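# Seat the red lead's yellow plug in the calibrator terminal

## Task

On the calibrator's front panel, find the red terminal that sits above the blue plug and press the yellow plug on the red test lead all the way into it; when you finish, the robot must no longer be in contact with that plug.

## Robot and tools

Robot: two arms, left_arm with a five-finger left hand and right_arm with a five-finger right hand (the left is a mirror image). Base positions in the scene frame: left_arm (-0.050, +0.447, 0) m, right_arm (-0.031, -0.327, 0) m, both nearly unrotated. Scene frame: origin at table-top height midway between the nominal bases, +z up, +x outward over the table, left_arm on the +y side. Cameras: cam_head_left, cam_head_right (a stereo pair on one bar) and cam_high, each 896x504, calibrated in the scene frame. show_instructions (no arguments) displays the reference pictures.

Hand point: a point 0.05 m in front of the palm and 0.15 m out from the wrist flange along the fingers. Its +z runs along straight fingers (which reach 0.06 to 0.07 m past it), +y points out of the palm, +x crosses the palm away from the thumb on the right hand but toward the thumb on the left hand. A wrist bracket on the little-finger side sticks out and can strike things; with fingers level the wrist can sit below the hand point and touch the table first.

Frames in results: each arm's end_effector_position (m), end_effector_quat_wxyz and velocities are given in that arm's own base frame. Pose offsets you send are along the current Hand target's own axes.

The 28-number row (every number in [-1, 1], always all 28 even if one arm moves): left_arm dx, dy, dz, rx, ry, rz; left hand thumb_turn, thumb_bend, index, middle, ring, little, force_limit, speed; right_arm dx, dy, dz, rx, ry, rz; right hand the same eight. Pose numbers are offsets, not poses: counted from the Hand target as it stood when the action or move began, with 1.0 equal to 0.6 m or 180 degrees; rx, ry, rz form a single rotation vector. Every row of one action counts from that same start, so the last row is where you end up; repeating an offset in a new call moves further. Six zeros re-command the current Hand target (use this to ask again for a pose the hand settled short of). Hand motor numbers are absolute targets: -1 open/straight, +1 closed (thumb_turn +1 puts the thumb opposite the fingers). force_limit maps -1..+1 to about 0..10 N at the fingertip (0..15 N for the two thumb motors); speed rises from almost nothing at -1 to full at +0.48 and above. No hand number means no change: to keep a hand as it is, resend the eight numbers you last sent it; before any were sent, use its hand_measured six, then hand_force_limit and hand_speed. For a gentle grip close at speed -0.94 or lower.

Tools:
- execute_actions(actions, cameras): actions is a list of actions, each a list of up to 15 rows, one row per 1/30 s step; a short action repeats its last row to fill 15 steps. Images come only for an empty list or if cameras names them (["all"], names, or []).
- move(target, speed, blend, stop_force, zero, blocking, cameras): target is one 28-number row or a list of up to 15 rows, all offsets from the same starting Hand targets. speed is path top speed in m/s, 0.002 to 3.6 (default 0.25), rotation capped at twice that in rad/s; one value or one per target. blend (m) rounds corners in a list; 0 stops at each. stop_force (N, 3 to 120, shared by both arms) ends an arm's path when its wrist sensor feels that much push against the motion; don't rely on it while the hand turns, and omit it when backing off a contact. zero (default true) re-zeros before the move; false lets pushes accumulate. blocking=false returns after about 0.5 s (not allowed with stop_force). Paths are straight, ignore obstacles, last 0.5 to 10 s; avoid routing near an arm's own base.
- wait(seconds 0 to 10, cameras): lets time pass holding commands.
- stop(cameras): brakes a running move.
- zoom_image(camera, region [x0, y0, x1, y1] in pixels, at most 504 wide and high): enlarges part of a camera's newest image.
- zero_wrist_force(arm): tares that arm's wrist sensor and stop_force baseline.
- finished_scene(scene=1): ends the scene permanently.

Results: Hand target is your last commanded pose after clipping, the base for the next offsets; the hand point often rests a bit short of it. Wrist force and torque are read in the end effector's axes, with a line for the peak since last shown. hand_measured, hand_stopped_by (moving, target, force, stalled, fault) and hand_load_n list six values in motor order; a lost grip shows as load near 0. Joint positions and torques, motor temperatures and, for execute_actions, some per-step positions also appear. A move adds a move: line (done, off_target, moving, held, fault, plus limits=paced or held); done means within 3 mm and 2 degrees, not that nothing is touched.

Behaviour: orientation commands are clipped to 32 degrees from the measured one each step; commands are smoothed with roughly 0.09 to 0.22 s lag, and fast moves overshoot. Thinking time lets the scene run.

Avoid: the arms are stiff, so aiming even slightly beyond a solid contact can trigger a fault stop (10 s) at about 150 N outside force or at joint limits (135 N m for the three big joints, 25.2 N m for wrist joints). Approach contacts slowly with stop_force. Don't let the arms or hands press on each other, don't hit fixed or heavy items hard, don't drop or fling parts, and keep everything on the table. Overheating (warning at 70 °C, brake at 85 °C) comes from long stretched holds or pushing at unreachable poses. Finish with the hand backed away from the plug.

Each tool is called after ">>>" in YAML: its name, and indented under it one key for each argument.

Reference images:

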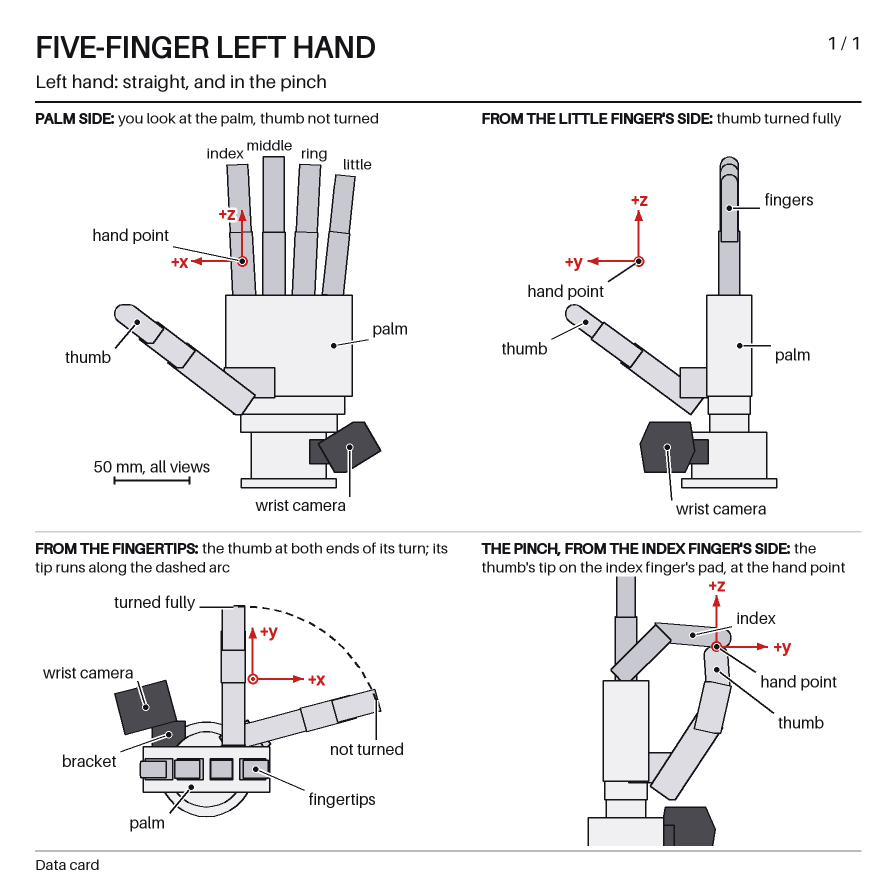

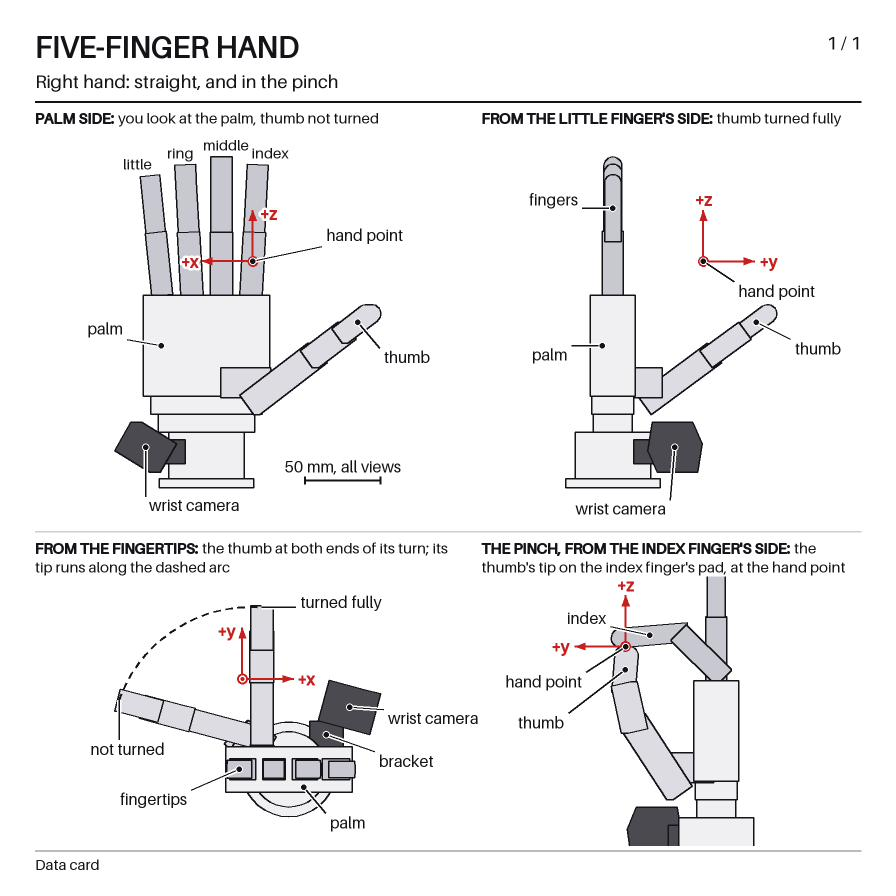

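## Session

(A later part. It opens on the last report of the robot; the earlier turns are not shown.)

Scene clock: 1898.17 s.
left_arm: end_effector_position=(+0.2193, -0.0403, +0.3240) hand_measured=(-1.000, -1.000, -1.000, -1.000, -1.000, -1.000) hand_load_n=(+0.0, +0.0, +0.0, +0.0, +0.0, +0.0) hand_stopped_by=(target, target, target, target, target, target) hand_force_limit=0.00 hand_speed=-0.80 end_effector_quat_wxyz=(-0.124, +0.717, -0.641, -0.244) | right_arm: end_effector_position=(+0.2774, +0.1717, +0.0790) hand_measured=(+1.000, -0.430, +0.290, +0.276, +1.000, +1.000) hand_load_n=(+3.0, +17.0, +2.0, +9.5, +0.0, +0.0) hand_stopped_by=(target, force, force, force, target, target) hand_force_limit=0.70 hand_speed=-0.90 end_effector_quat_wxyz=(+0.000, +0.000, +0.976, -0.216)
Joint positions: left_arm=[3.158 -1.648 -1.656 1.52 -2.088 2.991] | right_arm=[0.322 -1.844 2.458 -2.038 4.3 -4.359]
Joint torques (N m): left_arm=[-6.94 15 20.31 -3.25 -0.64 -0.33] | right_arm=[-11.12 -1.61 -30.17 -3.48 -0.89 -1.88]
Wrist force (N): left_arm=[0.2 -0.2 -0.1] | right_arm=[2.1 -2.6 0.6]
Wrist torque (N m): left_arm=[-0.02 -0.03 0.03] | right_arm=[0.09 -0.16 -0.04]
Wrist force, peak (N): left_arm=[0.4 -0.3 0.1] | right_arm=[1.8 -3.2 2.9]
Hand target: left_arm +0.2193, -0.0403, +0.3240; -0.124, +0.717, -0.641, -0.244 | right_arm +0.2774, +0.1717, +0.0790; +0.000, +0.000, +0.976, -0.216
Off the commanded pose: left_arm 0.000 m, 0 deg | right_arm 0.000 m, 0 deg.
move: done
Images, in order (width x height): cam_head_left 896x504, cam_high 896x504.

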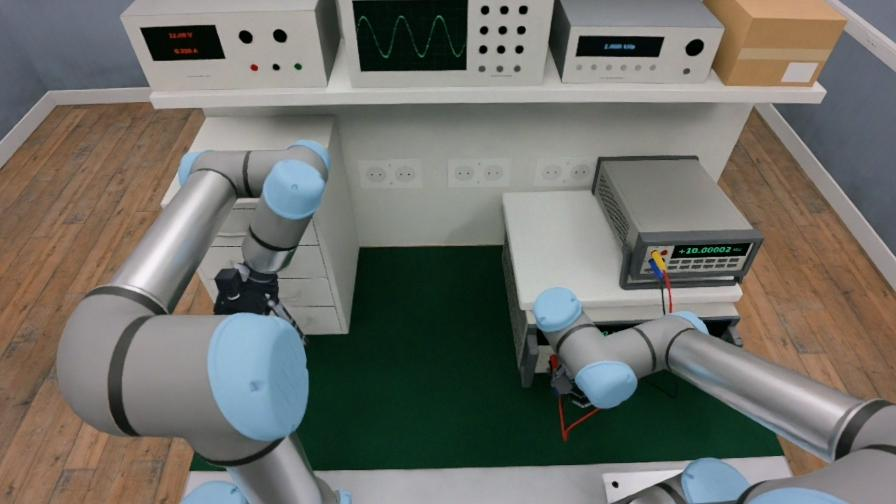

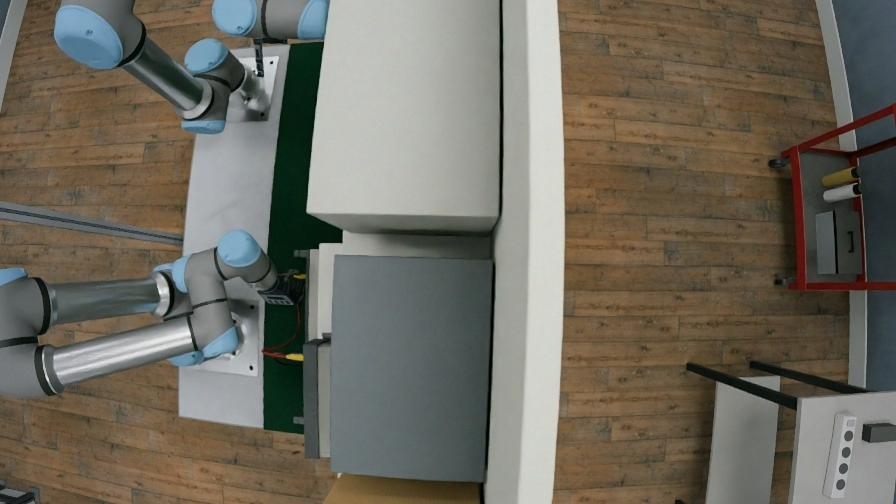

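>>> move:
  target: [0,0,0,0,0,0,-1,-1,-1,-1,-1,-1,0,-0.8,0,0,0,0,0,0,1,-0.2,0.7,0.65,1,1,1,-0.9]
  speed: 0.01

>>> move:
  target: [0,0,0,0,0,0,-1,-1,-1,-1,-1,-1,0,-0.8,-0.01,0,0,0,0,0,1,-0.2,0.7,0.65,1,1,1,-0.9]
  speed: 0.006
  stop_force: 22
  cameras: ["cam_head_left","cam_high"]

>>> zoom_image:
  camera: "cam_head_left"
  region: [544, 360, 574, 404]

>>> zoom_image:
  camera: "cam_high"
  region: [282, 268, 312, 286]

Scene clock: 1909.43 s.
left_arm: end_effector_position=(+0.2193, -0.0403, +0.3240) hand_measured=(-1.000, -1.000, -1.000, -1.000, -1.000, -1.000) hand_load_n=(+0.0, +0.0, +0.0, +0.0, +0.0, +0.0) hand_stopped_by=(target, target, target, target, target, target) hand_force_limit=0.00 hand_speed=-0.80 end_effector_quat_wxyz=(-0.124, +0.717, -0.641, -0.244) | right_arm: end_effector_position=(+0.2774, +0.1717, +0.0790) hand_measured=(+1.000, -0.432, +0.314, +0.282, +1.000, +1.000) hand_load_n=(+4.0, +21.5, +11.0, +7.5, +0.0, +0.0) hand_stopped_by=(target, force, force, force, target, target) hand_force_limit=1.00 hand_speed=-0.90 end_effector_quat_wxyz=(+0.000, +0.000, +0.976, -0.216)
Joint positions: left_arm=[3.158 -1.648 -1.656 1.52 -2.088 2.991] | right_arm=[0.322 -1.844 2.458 -2.038 4.3 -4.359]
Joint torques (N m): left_arm=[-7.15 15.93 18.97 -3.38 -0.63 -0.15] | right_arm=[-4.09 -7.95 -27.26 -2.57 1.6 -1.61]
Wrist force (N): left_arm=[0.3 -0.1 0.0] | right_arm=[2.3 -4.8 3.8]
Wrist torque (N m): left_arm=[-0.01 -0.03 0.02] | right_arm=[0.10 -0.07 -0.03]
Wrist force, peak (N): left_arm=[0.4 -0.2 0.3] | right_arm=[2.4 -5.4 3.7]
Hand target: left_arm +0.2193, -0.0403, +0.3240; -0.124, +0.717, -0.641, -0.244 | right_arm +0.2774, +0.1717, +0.0790; +0.000, +0.000, +0.976, -0.216
Off the commanded pose: left_arm 0.000 m, 0 deg | right_arm 0.000 m, 0 deg.
move: done

Scene clock: 1911.60 s.
left_arm: end_effector_position=(+0.2193, -0.0403, +0.3240) hand_measured=(-1.000, -1.000, -1.000, -1.000, -1.000, -1.000) hand_load_n=(+0.0, +0.0, +0.0, +0.0, +0.5, -0.5) hand_stopped_by=(target, target, target, target, target, target) hand_force_limit=0.00 hand_speed=-0.80 end_effector_quat_wxyz=(-0.124, +0.717, -0.641, -0.244) | right_arm: end_effector_position=(+0.2832, +0.1717, +0.0789) hand_measured=(+1.000, -0.432, +0.314, +0.282, +1.000, +1.000) hand_load_n=(-6.0, +24.5, +10.0, +11.5, +0.0, +0.0) hand_stopped_by=(target, force, force, force, target, target) hand_force_limit=1.00 hand_speed=-0.90 end_effector_quat_wxyz=(+0.000, +0.000, +0.976, -0.216)
Joint positions: left_arm=[3.158 -1.648 -1.656 1.52 -2.088 2.991] | right_arm=[0.316 -1.829 2.449 -2.046 4.3 -4.365]
Joint torques (N m): left_arm=[-6.03 16 19.28 -3.36 -0.78 -0.27] | right_arm=[10.46 -17.59 -23.34 -7.63 -0.34 2.88]
Wrist force (N): left_arm=[0.2 -0.2 0.2] | right_arm=[24.0 -7.8 6.3]
Wrist torque (N m): left_arm=[-0.04 -0.02 0.02] | right_arm=[0.04 -0.32 -0.21]
Wrist force, peak (N): left_arm=[0.1 -0.3 0.3] | right_arm=[26.4 -8.5 6.0]
Hand target: left_arm +0.2193, -0.0403, +0.3240; -0.124, +0.717, -0.641, -0.244 | right_arm +0.2832, +0.1717, +0.0789; +0.000, +0.000, +0.976, -0.216
Off the commanded pose: left_arm 0.000 m, 0 deg | right_arm 0.000 m, 0 deg.
move: contact (right_arm)
Images, in order (width x height): cam_head_left 896x504, cam_high 896x504.

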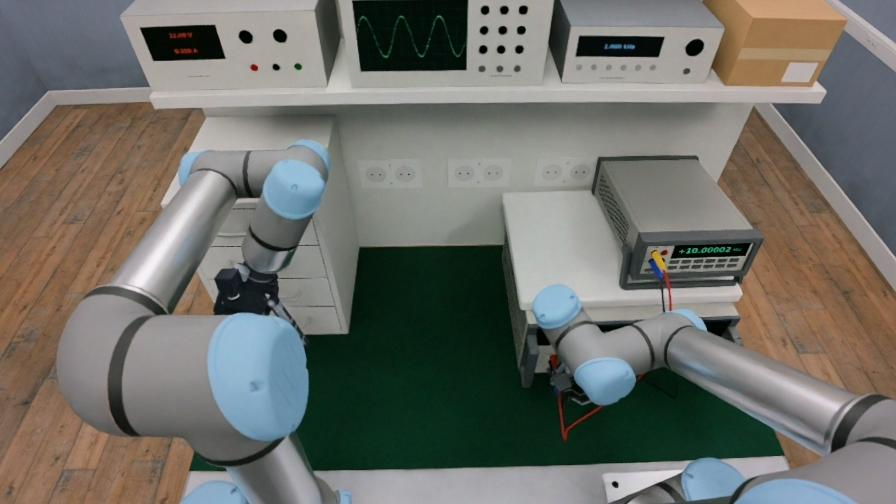

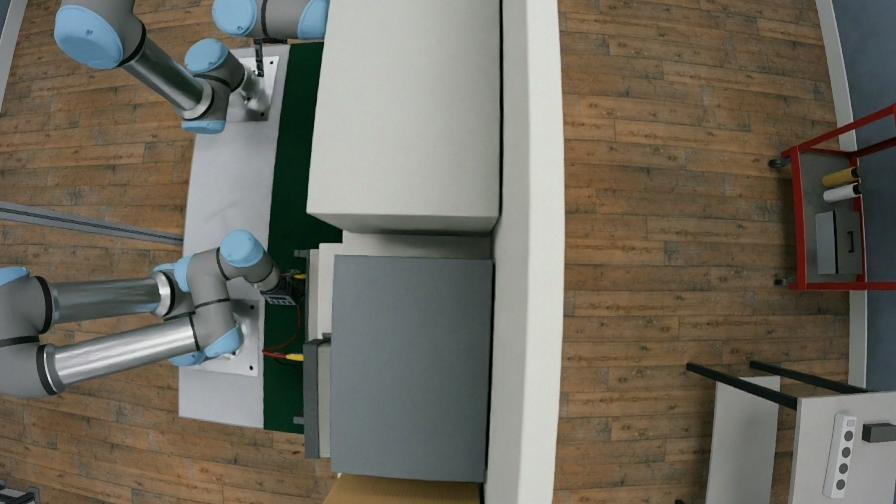

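Scaled by 11.455 from the camera's 896x504 image, which has a finer 1280x720 frame.

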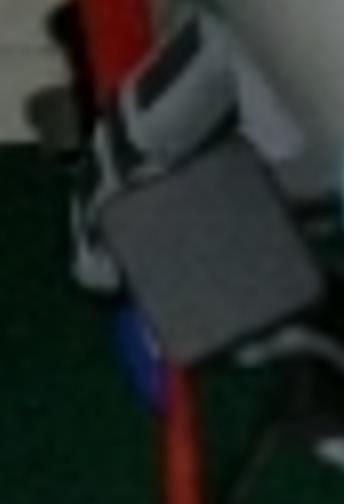

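Scaled by 16.800 from the camera's 896x504 image, which has a finer 1280x720 frame.

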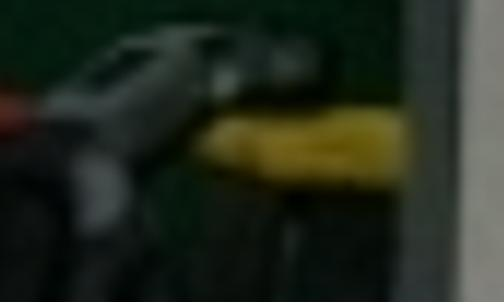

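>>> zoom_image:
  camera: "cam_head_left"
  region: [548, 380, 572, 404]

>>> zoom_image:
  camera: "cam_head_left"
  region: [544, 360, 564, 380]

Scaled by 21.000 from the camera's 896x504 image, which has a finer 1280x720 frame.

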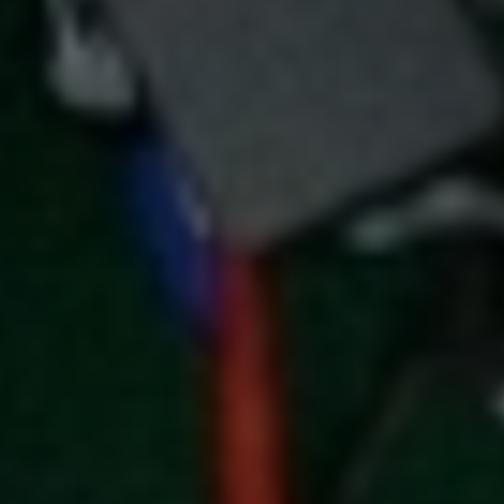

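Scaled by 25.200 from the camera's 896x504 image, which has a finer 1280x720 frame.

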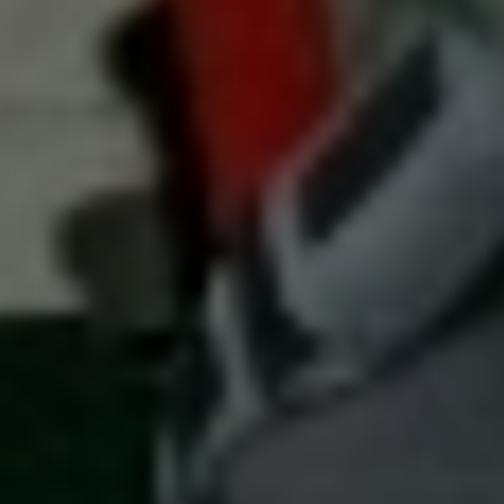

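>>> move:
  target: [0,0,0,0,0,0,-1,-1,-1,-1,-1,-1,0,-0.8,0,0,0,0,0,0,1,-0.6,0.05,0.0,1,1,0.1,-0.8]
  speed: 0.01

>>> move:
  target: [0,0,0,0,0,0,-1,-1,-1,-1,-1,-1,0,-0.8,0,0,0,0,0,0,1,-1,-1,-1,1,1,0.1,-0.4]
  speed: 0.01
  cameras: ["cam_head_left","cam_high"]

>>> zoom_image:
  camera: "cam_head_left"
  region: [544, 360, 574, 404]

>>> zoom_image:
  camera: "cam_high"
  region: [262, 260, 318, 298]

Scene clock: 1951.60 s.
left_arm: end_effector_position=(+0.2193, -0.0403, +0.3240) hand_measured=(-1.000, -1.000, -1.000, -1.000, -1.000, -1.000) hand_load_n=(+0.0, +0.0, +0.0, +0.0, +0.0, +0.0) hand_stopped_by=(target, target, target, target, target, target) hand_force_limit=0.00 hand_speed=-0.80 end_effector_quat_wxyz=(-0.124, +0.717, -0.641, -0.244) | right_arm: end_effector_position=(+0.2832, +0.1717, +0.0789) hand_measured=(+1.000, -0.600, +0.050, +0.000, +1.000, +1.000) hand_load_n=(+0.0, +0.0, +0.0, +0.0, +0.0, +0.0) hand_stopped_by=(target, target, target, target, target, target) hand_force_limit=0.10 hand_speed=-0.80 end_effector_quat_wxyz=(+0.000, +0.000, +0.976, -0.216)
Joint positions: left_arm=[3.158 -1.648 -1.656 1.52 -2.088 2.991] | right_arm=[0.316 -1.829 2.449 -2.046 4.3 -4.365]
Joint torques (N m): left_arm=[-6.26 15.8 18.51 -3.31 -0.62 -0.22] | right_arm=[8.76 -5.99 -23.68 -0.73 -0.57 -1.2]
Wrist force (N): left_arm=[0.0 -0.1 0.2] | right_arm=[1.2 -1.1 0.7]
Wrist torque (N m): left_arm=[-0.03 0.01 0.01] | right_arm=[0.16 -0.11 0.01]
Wrist force, peak (N): left_arm=[0.4 -0.4 0.0] | right_arm=[24.0 -8.3 6.3]
Hand target: left_arm +0.2193, -0.0403, +0.3240; -0.124, +0.717, -0.641, -0.244 | right_arm +0.2832, +0.1717, +0.0789; +0.000, +0.000, +0.976, -0.216
Off the commanded pose: left_arm 0.000 m, 0 deg | right_arm 0.000 m, 0 deg.
move: done

Scene clock: 1952.53 s.
left_arm: end_effector_position=(+0.2193, -0.0403, +0.3240) hand_measured=(-1.000, -1.000, -1.000, -1.000, -1.000, -1.000) hand_load_n=(+0.0, +0.0, +0.0, +0.0, +0.0, +0.0) hand_stopped_by=(target, target, target, target, target, target) hand_force_limit=0.00 hand_speed=-0.80 end_effector_quat_wxyz=(-0.124, +0.717, -0.641, -0.244) | right_arm: end_effector_position=(+0.2832, +0.1717, +0.0789) hand_measured=(+1.000, -1.000, -1.000, -1.000, +1.000, +1.000) hand_load_n=(+0.0, +0.0, +0.0, +0.0, +0.0, +0.0) hand_stopped_by=(target, target, target, target, target, target) hand_force_limit=0.10 hand_speed=-0.40 end_effector_quat_wxyz=(+0.000, +0.000, +0.976, -0.216)
Joint positions: left_arm=[3.158 -1.648 -1.656 1.52 -2.088 2.991] | right_arm=[0.316 -1.829 2.449 -2.046 4.3 -4.365]
Joint torques (N m): left_arm=[-6.86 15.4 18.97 -3.29 -0.78 -0.23] | right_arm=[7.02 -3.94 -23.67 -1.68 -1.96 -1.23]
Wrist force (N): left_arm=[0.2 -0.2 0.1] | right_arm=[1.4 -1.1 0.9]
Wrist torque (N m): left_arm=[-0.04 -0.02 0.02] | right_arm=[0.14 -0.15 0.03]
Wrist force, peak (N): left_arm=[0.1 -0.4 0.2] | right_arm=[1.6 -1.1 0.9]
Hand target: left_arm +0.2193, -0.0403, +0.3240; -0.124, +0.717, -0.641, -0.244 | right_arm +0.2832, +0.1717, +0.0789; +0.000, +0.000, +0.976, -0.216
Off the commanded pose: left_arm 0.000 m, 0 deg | right_arm 0.000 m, 0 deg.
move: done
Images, in order (width x height): cam_head_left 896x504, cam_high 896x504.

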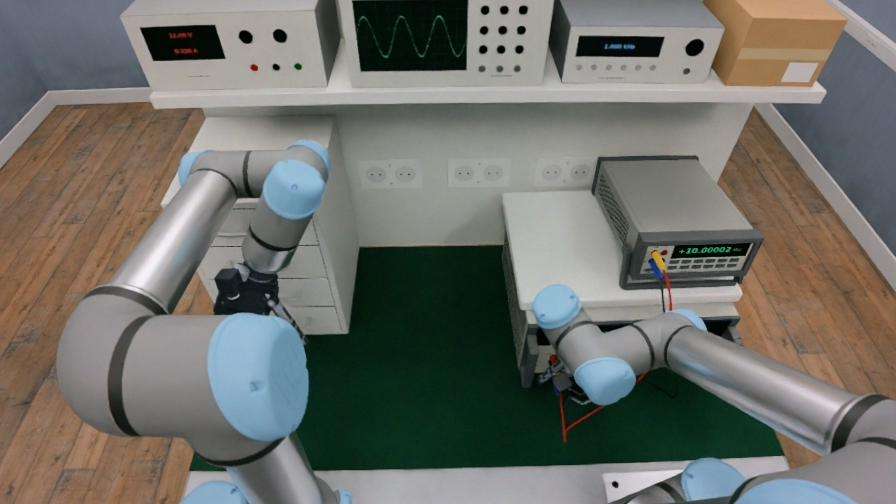

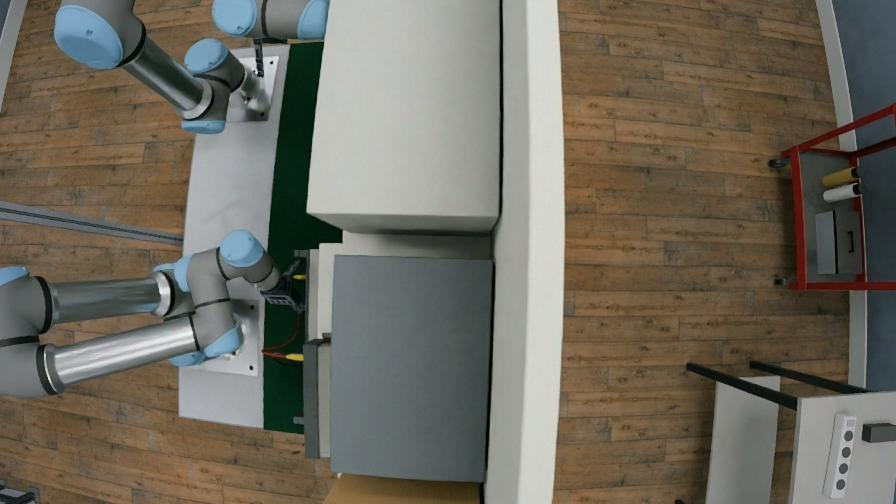

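Scaled by 11.455 from the camera's 896x504 image, which has a finer 1280x720 frame.

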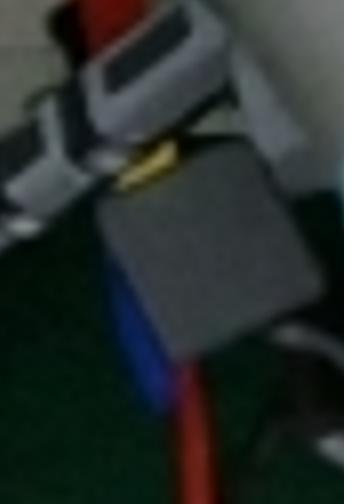

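Scaled by 9.000 from the camera's 896x504 image, which has a finer 1280x720 frame.

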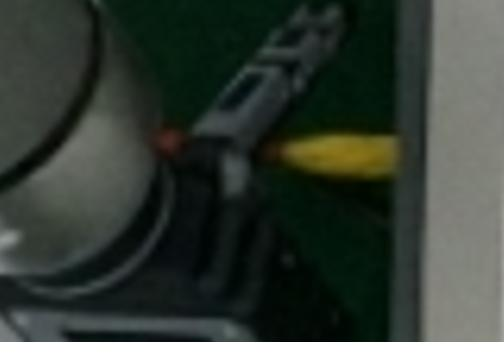

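>>> zoom_image:
  camera: "cam_high"
  region: [282, 268, 312, 286]

>>> zoom_image:
  camera: "cam_head_left"
  region: [546, 354, 570, 378]

Scaled by 16.800 from the camera's 896x504 image, which has a finer 1280x720 frame.

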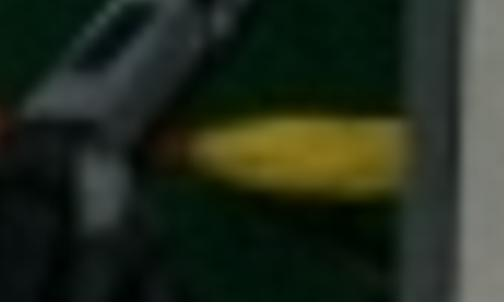

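Scaled by 21.000 from the camera's 896x504 image, which has a finer 1280x720 frame.

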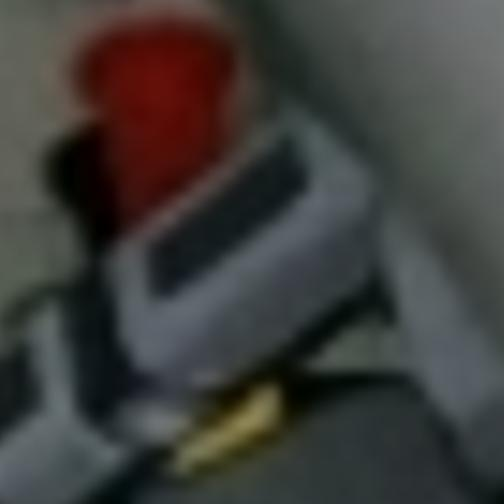

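>>> move:
  target:
    - [0,0,0,0,0,0,-1,-1,-1,-1,-1,-1,0,-0.8,0.0833,0,0,0,0,0,1,-1,-1,-1,1,1,0.1,-0.4]
    - [0,0,0,0,0,0,-1,-1,-1,-1,-1,-1,0,-0.8,0.1333,0,-0.0667,0,0,0,1,-1,-1,-1,1,1,0.1,-0.4]
  speed: 0.06
  stop_force: 6
  cameras: ["all"]

>>> zoom_image:
  camera: "cam_head_left"
  region: [544, 352, 574, 400]

>>> zoom_image:
  camera: "cam_high"
  region: [262, 260, 318, 298]

Scene clock: 1969.17 s.
left_arm: end_effector_position=(+0.2193, -0.0403, +0.3240) hand_measured=(-1.000, -1.000, -1.000, -1.000, -1.000, -1.000) hand_load_n=(+0.0, +0.0, +0.0, +0.0, +0.0, +0.0) hand_stopped_by=(target, target, target, target, target, target) hand_force_limit=0.00 hand_speed=-0.80 end_effector_quat_wxyz=(-0.124, +0.717, -0.641, -0.244) | right_arm: end_effector_position=(+0.2033, +0.1887, +0.1152) hand_measured=(+1.000, -1.000, -1.000, -1.000, +1.000, +1.000) hand_load_n=(+0.0, -0.5, +0.0, +0.0, +0.0, +0.0) hand_stopped_by=(target, target, target, target, target, target) hand_force_limit=0.10 hand_speed=-0.40 end_effector_quat_wxyz=(+0.000, +0.000, +0.976, -0.216)
Joint positions: left_arm=[3.158 -1.648 -1.656 1.52 -2.088 2.991] | right_arm=[0.479 -2.049 2.445 -1.755 4.329 -4.191]
Joint torques (N m): left_arm=[-8.04 14.96 19.27 -3.47 -0.73 -0.33] | right_arm=[-12.47 4.9 -12.38 -0.5 -2.09 -0.77]
Wrist force (N): left_arm=[0.2 -0.1 0.2] | right_arm=[1.5 -1.0 1.0]
Wrist torque (N m): left_arm=[-0.03 -0.01 0.02] | right_arm=[0.17 -0.18 0.01]
Wrist force, peak (N): left_arm=[0.5 -0.2 0.0] | right_arm=[2.0 -0.8 1.4]
Hand target: left_arm +0.2193, -0.0403, +0.3240; -0.124, +0.717, -0.641, -0.244 | right_arm +0.2033, +0.1887, +0.1152; +0.000, +0.000, +0.976, -0.216
Off the commanded pose: left_arm 0.000 m, 0 deg | right_arm 0.000 m, 0 deg.
move: done

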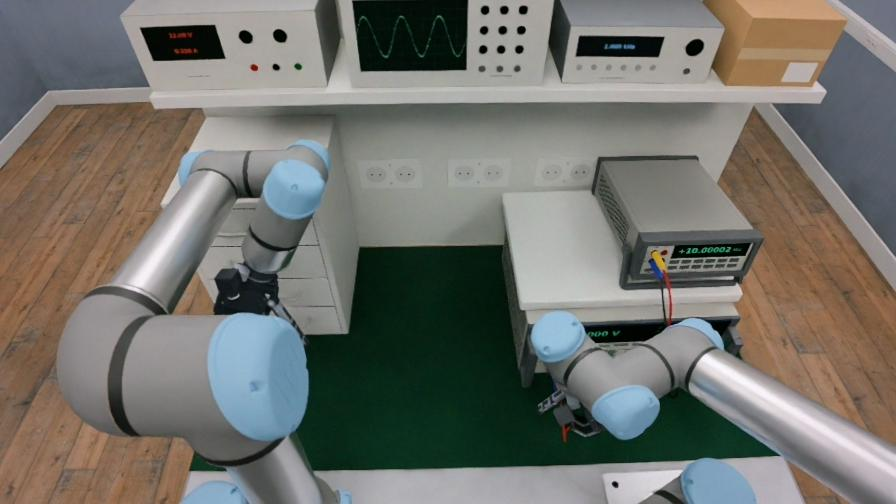

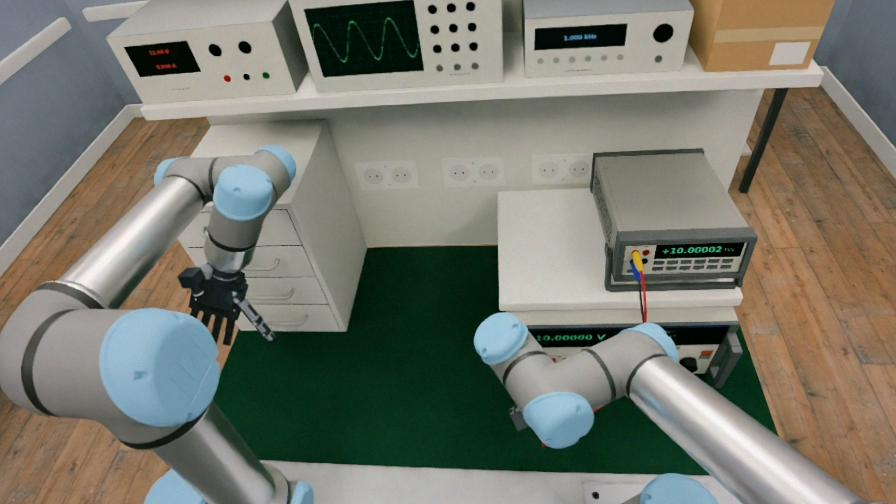

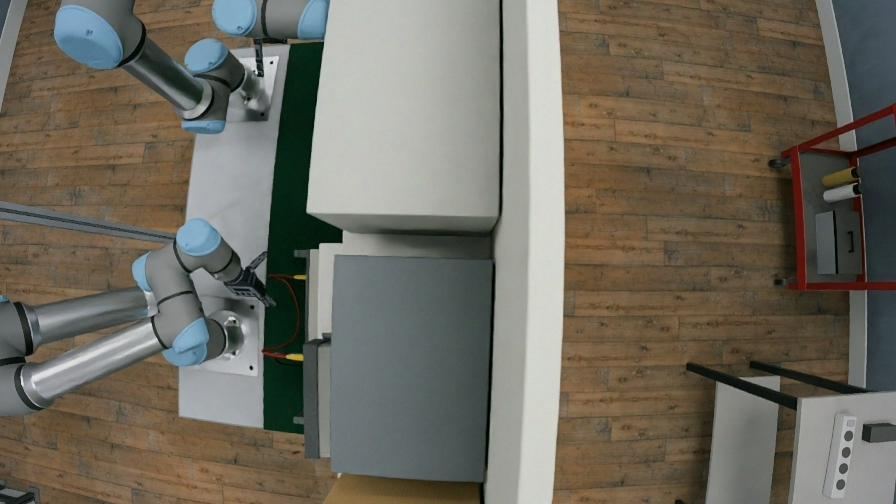

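Scaled by 10.500 from the camera's 896x504 image, which has a finer 1280x720 frame.

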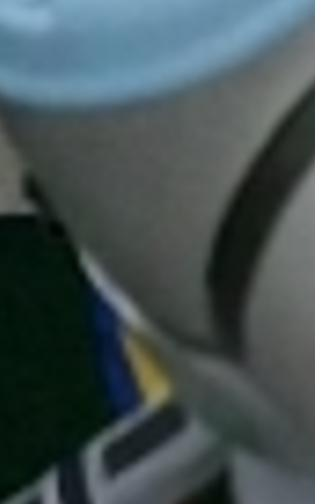

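Scaled by 9.000 from the camera's 896x504 image, which has a finer 1280x720 frame.

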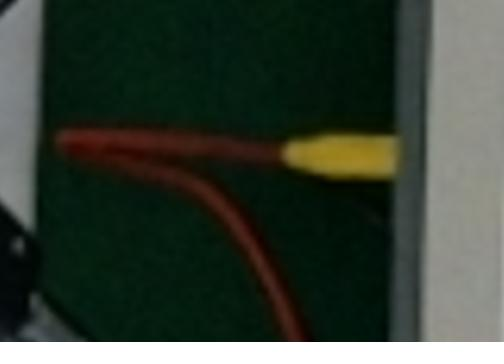

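>>> move:
  target:
    - [0,0,0,0,0,0,-1,-1,-1,-1,-1,-1,0,-0.8,0.05,-0.0704,-0.151,0,0,0,1,-1,-1,-1,1,1,0.1,-0.4]
    - [0,0,0,0,0,0,-1,-1,-1,-1,-1,-1,0,-0.8,0.2,-0.15,-0.12,0,0,0,1,-1,-1,-1,1,1,0.1,-0.4]
  speed: 0.12
  blend: 0.02
  cameras: ["all"]

>>> zoom_image:
  camera: "cam_head_left"
  region: [544, 352, 574, 400]

>>> zoom_image:
  camera: "cam_head_right"
  region: [500, 340, 560, 420]

Scene clock: 1978.67 s.
left_arm: end_effector_position=(+0.2193, -0.0403, +0.3240) hand_measured=(-1.000, -1.000, -1.000, -1.000, -1.000, -1.000) hand_load_n=(+0.0, +0.0, +0.0, +0.0, +0.5, +0.0) hand_stopped_by=(target, target, target, target, target, target) hand_force_limit=0.00 hand_speed=-0.80 end_effector_quat_wxyz=(-0.124, +0.717, -0.641, -0.244) | right_arm: end_effector_position=(+0.0833, +0.1377, +0.2185) hand_measured=(+1.000, -1.000, -1.000, -1.000, +1.000, +1.000) hand_load_n=(+0.0, +0.0, +0.0, +0.0, +0.0, +0.0) hand_stopped_by=(target, target, target, target, target, target) hand_force_limit=0.10 hand_speed=-0.40 end_effector_quat_wxyz=(+0.000, +0.000, +0.976, -0.216)
Joint positions: left_arm=[3.158 -1.648 -1.656 1.52 -2.088 2.991] | right_arm=[0.551 -2.491 2.3 -1.14 4.345 -4.116]
Joint torques (N m): left_arm=[-7.96 14.74 19.63 -3.29 -0.68 -0.34] | right_arm=[-11.88 5.4 -34.41 -0.89 0.12 -1.94]
Wrist force (N): left_arm=[0.0 -0.1 0.0] | right_arm=[1.2 -1.3 0.7]
Wrist torque (N m): left_arm=[-0.02 0.00 0.00] | right_arm=[0.15 -0.10 -0.04]
Wrist force, peak (N): left_arm=[0.6 -0.1 -0.1] | right_arm=[1.8 -2.1 1.1]
Hand target: left_arm +0.2193, -0.0403, +0.3240; -0.124, +0.717, -0.641, -0.244 | right_arm +0.0833, +0.1376, +0.2186; +0.000, +0.000, +0.976, -0.216
Off the commanded pose: left_arm 0.000 m, 0 deg | right_arm 0.000 m, 0 deg.
move: done

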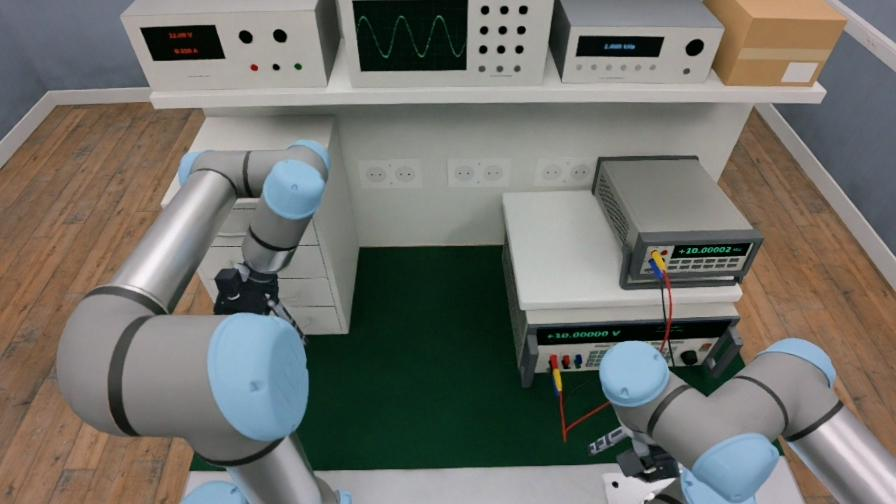

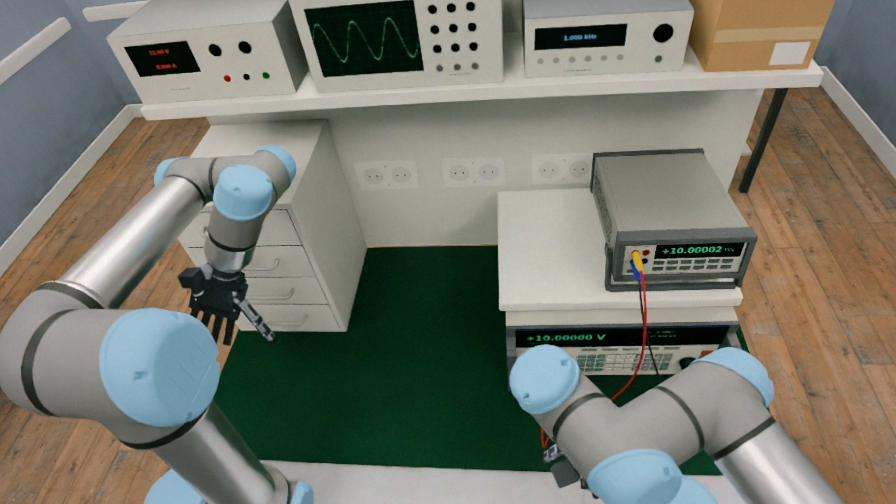

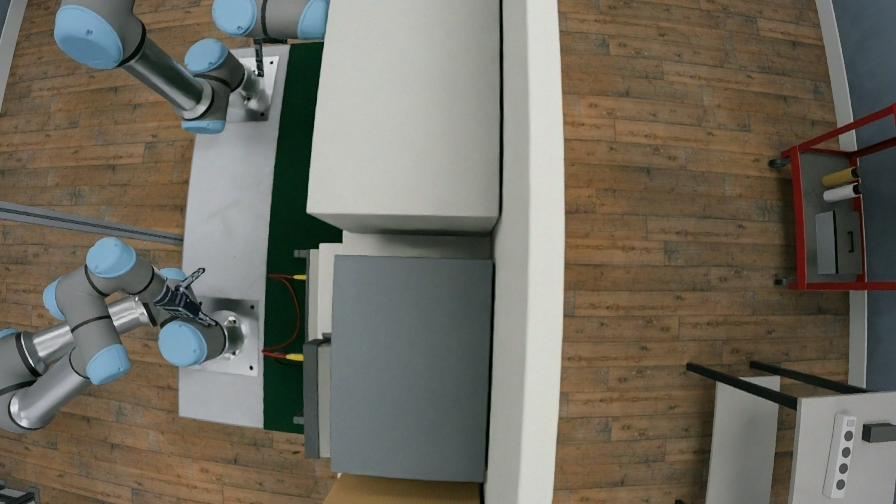

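Scaled by 10.500 from the camera's 896x504 image, which has a finer 1280x720 frame.

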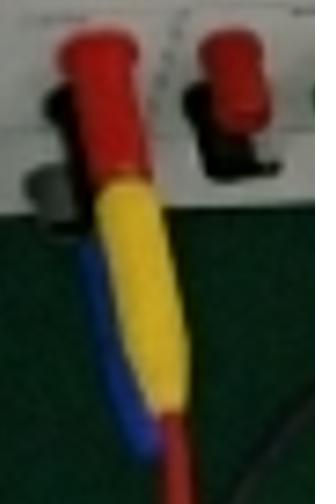

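Scaled by 6.300 from the camera's 896x504 image, which has a finer 1280x720 frame.

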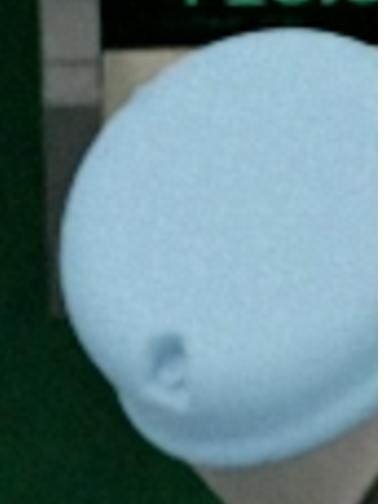

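>>> zoom_image:
  camera: "cam_head_left"
  region: [546, 352, 566, 382]

>>> zoom_image:
  camera: "cam_head_left"
  region: [550, 364, 562, 376]

Scaled by 16.800 from the camera's 896x504 image, which has a finer 1280x720 frame.

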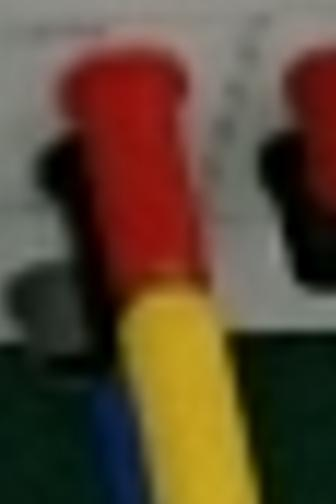

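Scaled by 42.000 from the camera's 896x504 image, which has a finer 1280x720 frame.

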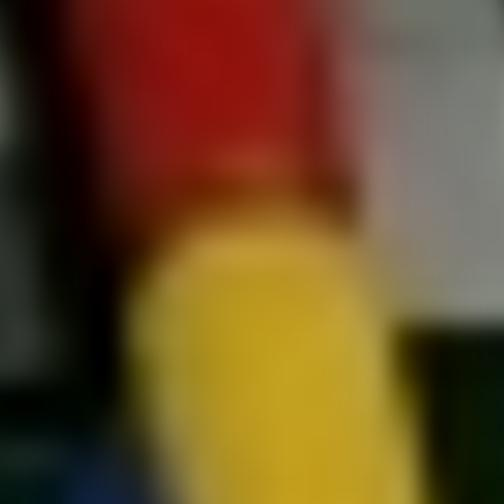

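>>> zoom_image:
  camera: "cam_head_left"
  region: [644, 244, 674, 284]

>>> zoom_image:
  camera: "cam_head_right"
  region: [622, 244, 652, 284]

Scaled by 12.600 from the camera's 896x504 image, which has a finer 1280x720 frame.

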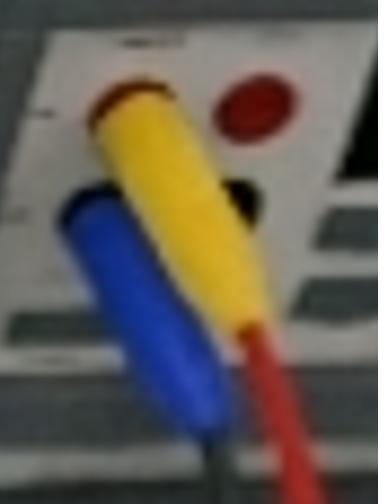

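Scaled by 12.600 from the camera's 896x504 image, which has a finer 1280x720 frame.

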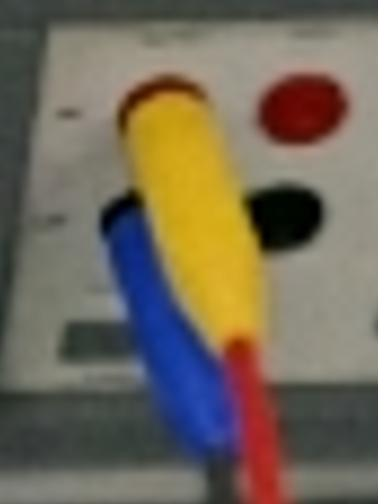

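>>> zoom_image:
  camera: "cam_head_left"
  region: [548, 380, 572, 404]

>>> zoom_image:
  camera: "cam_high"
  region: [282, 268, 312, 286]

Scaled by 21.000 from the camera's 896x504 image, which has a finer 1280x720 frame.

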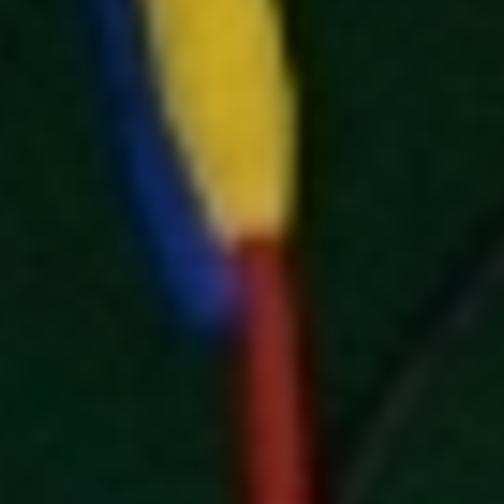

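Scaled by 16.800 from the camera's 896x504 image, which has a finer 1280x720 frame.

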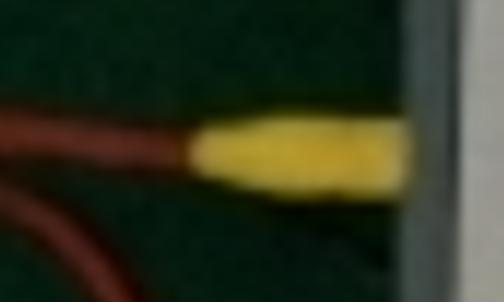

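>>> finished_scene:

The scene is finished: the task was done.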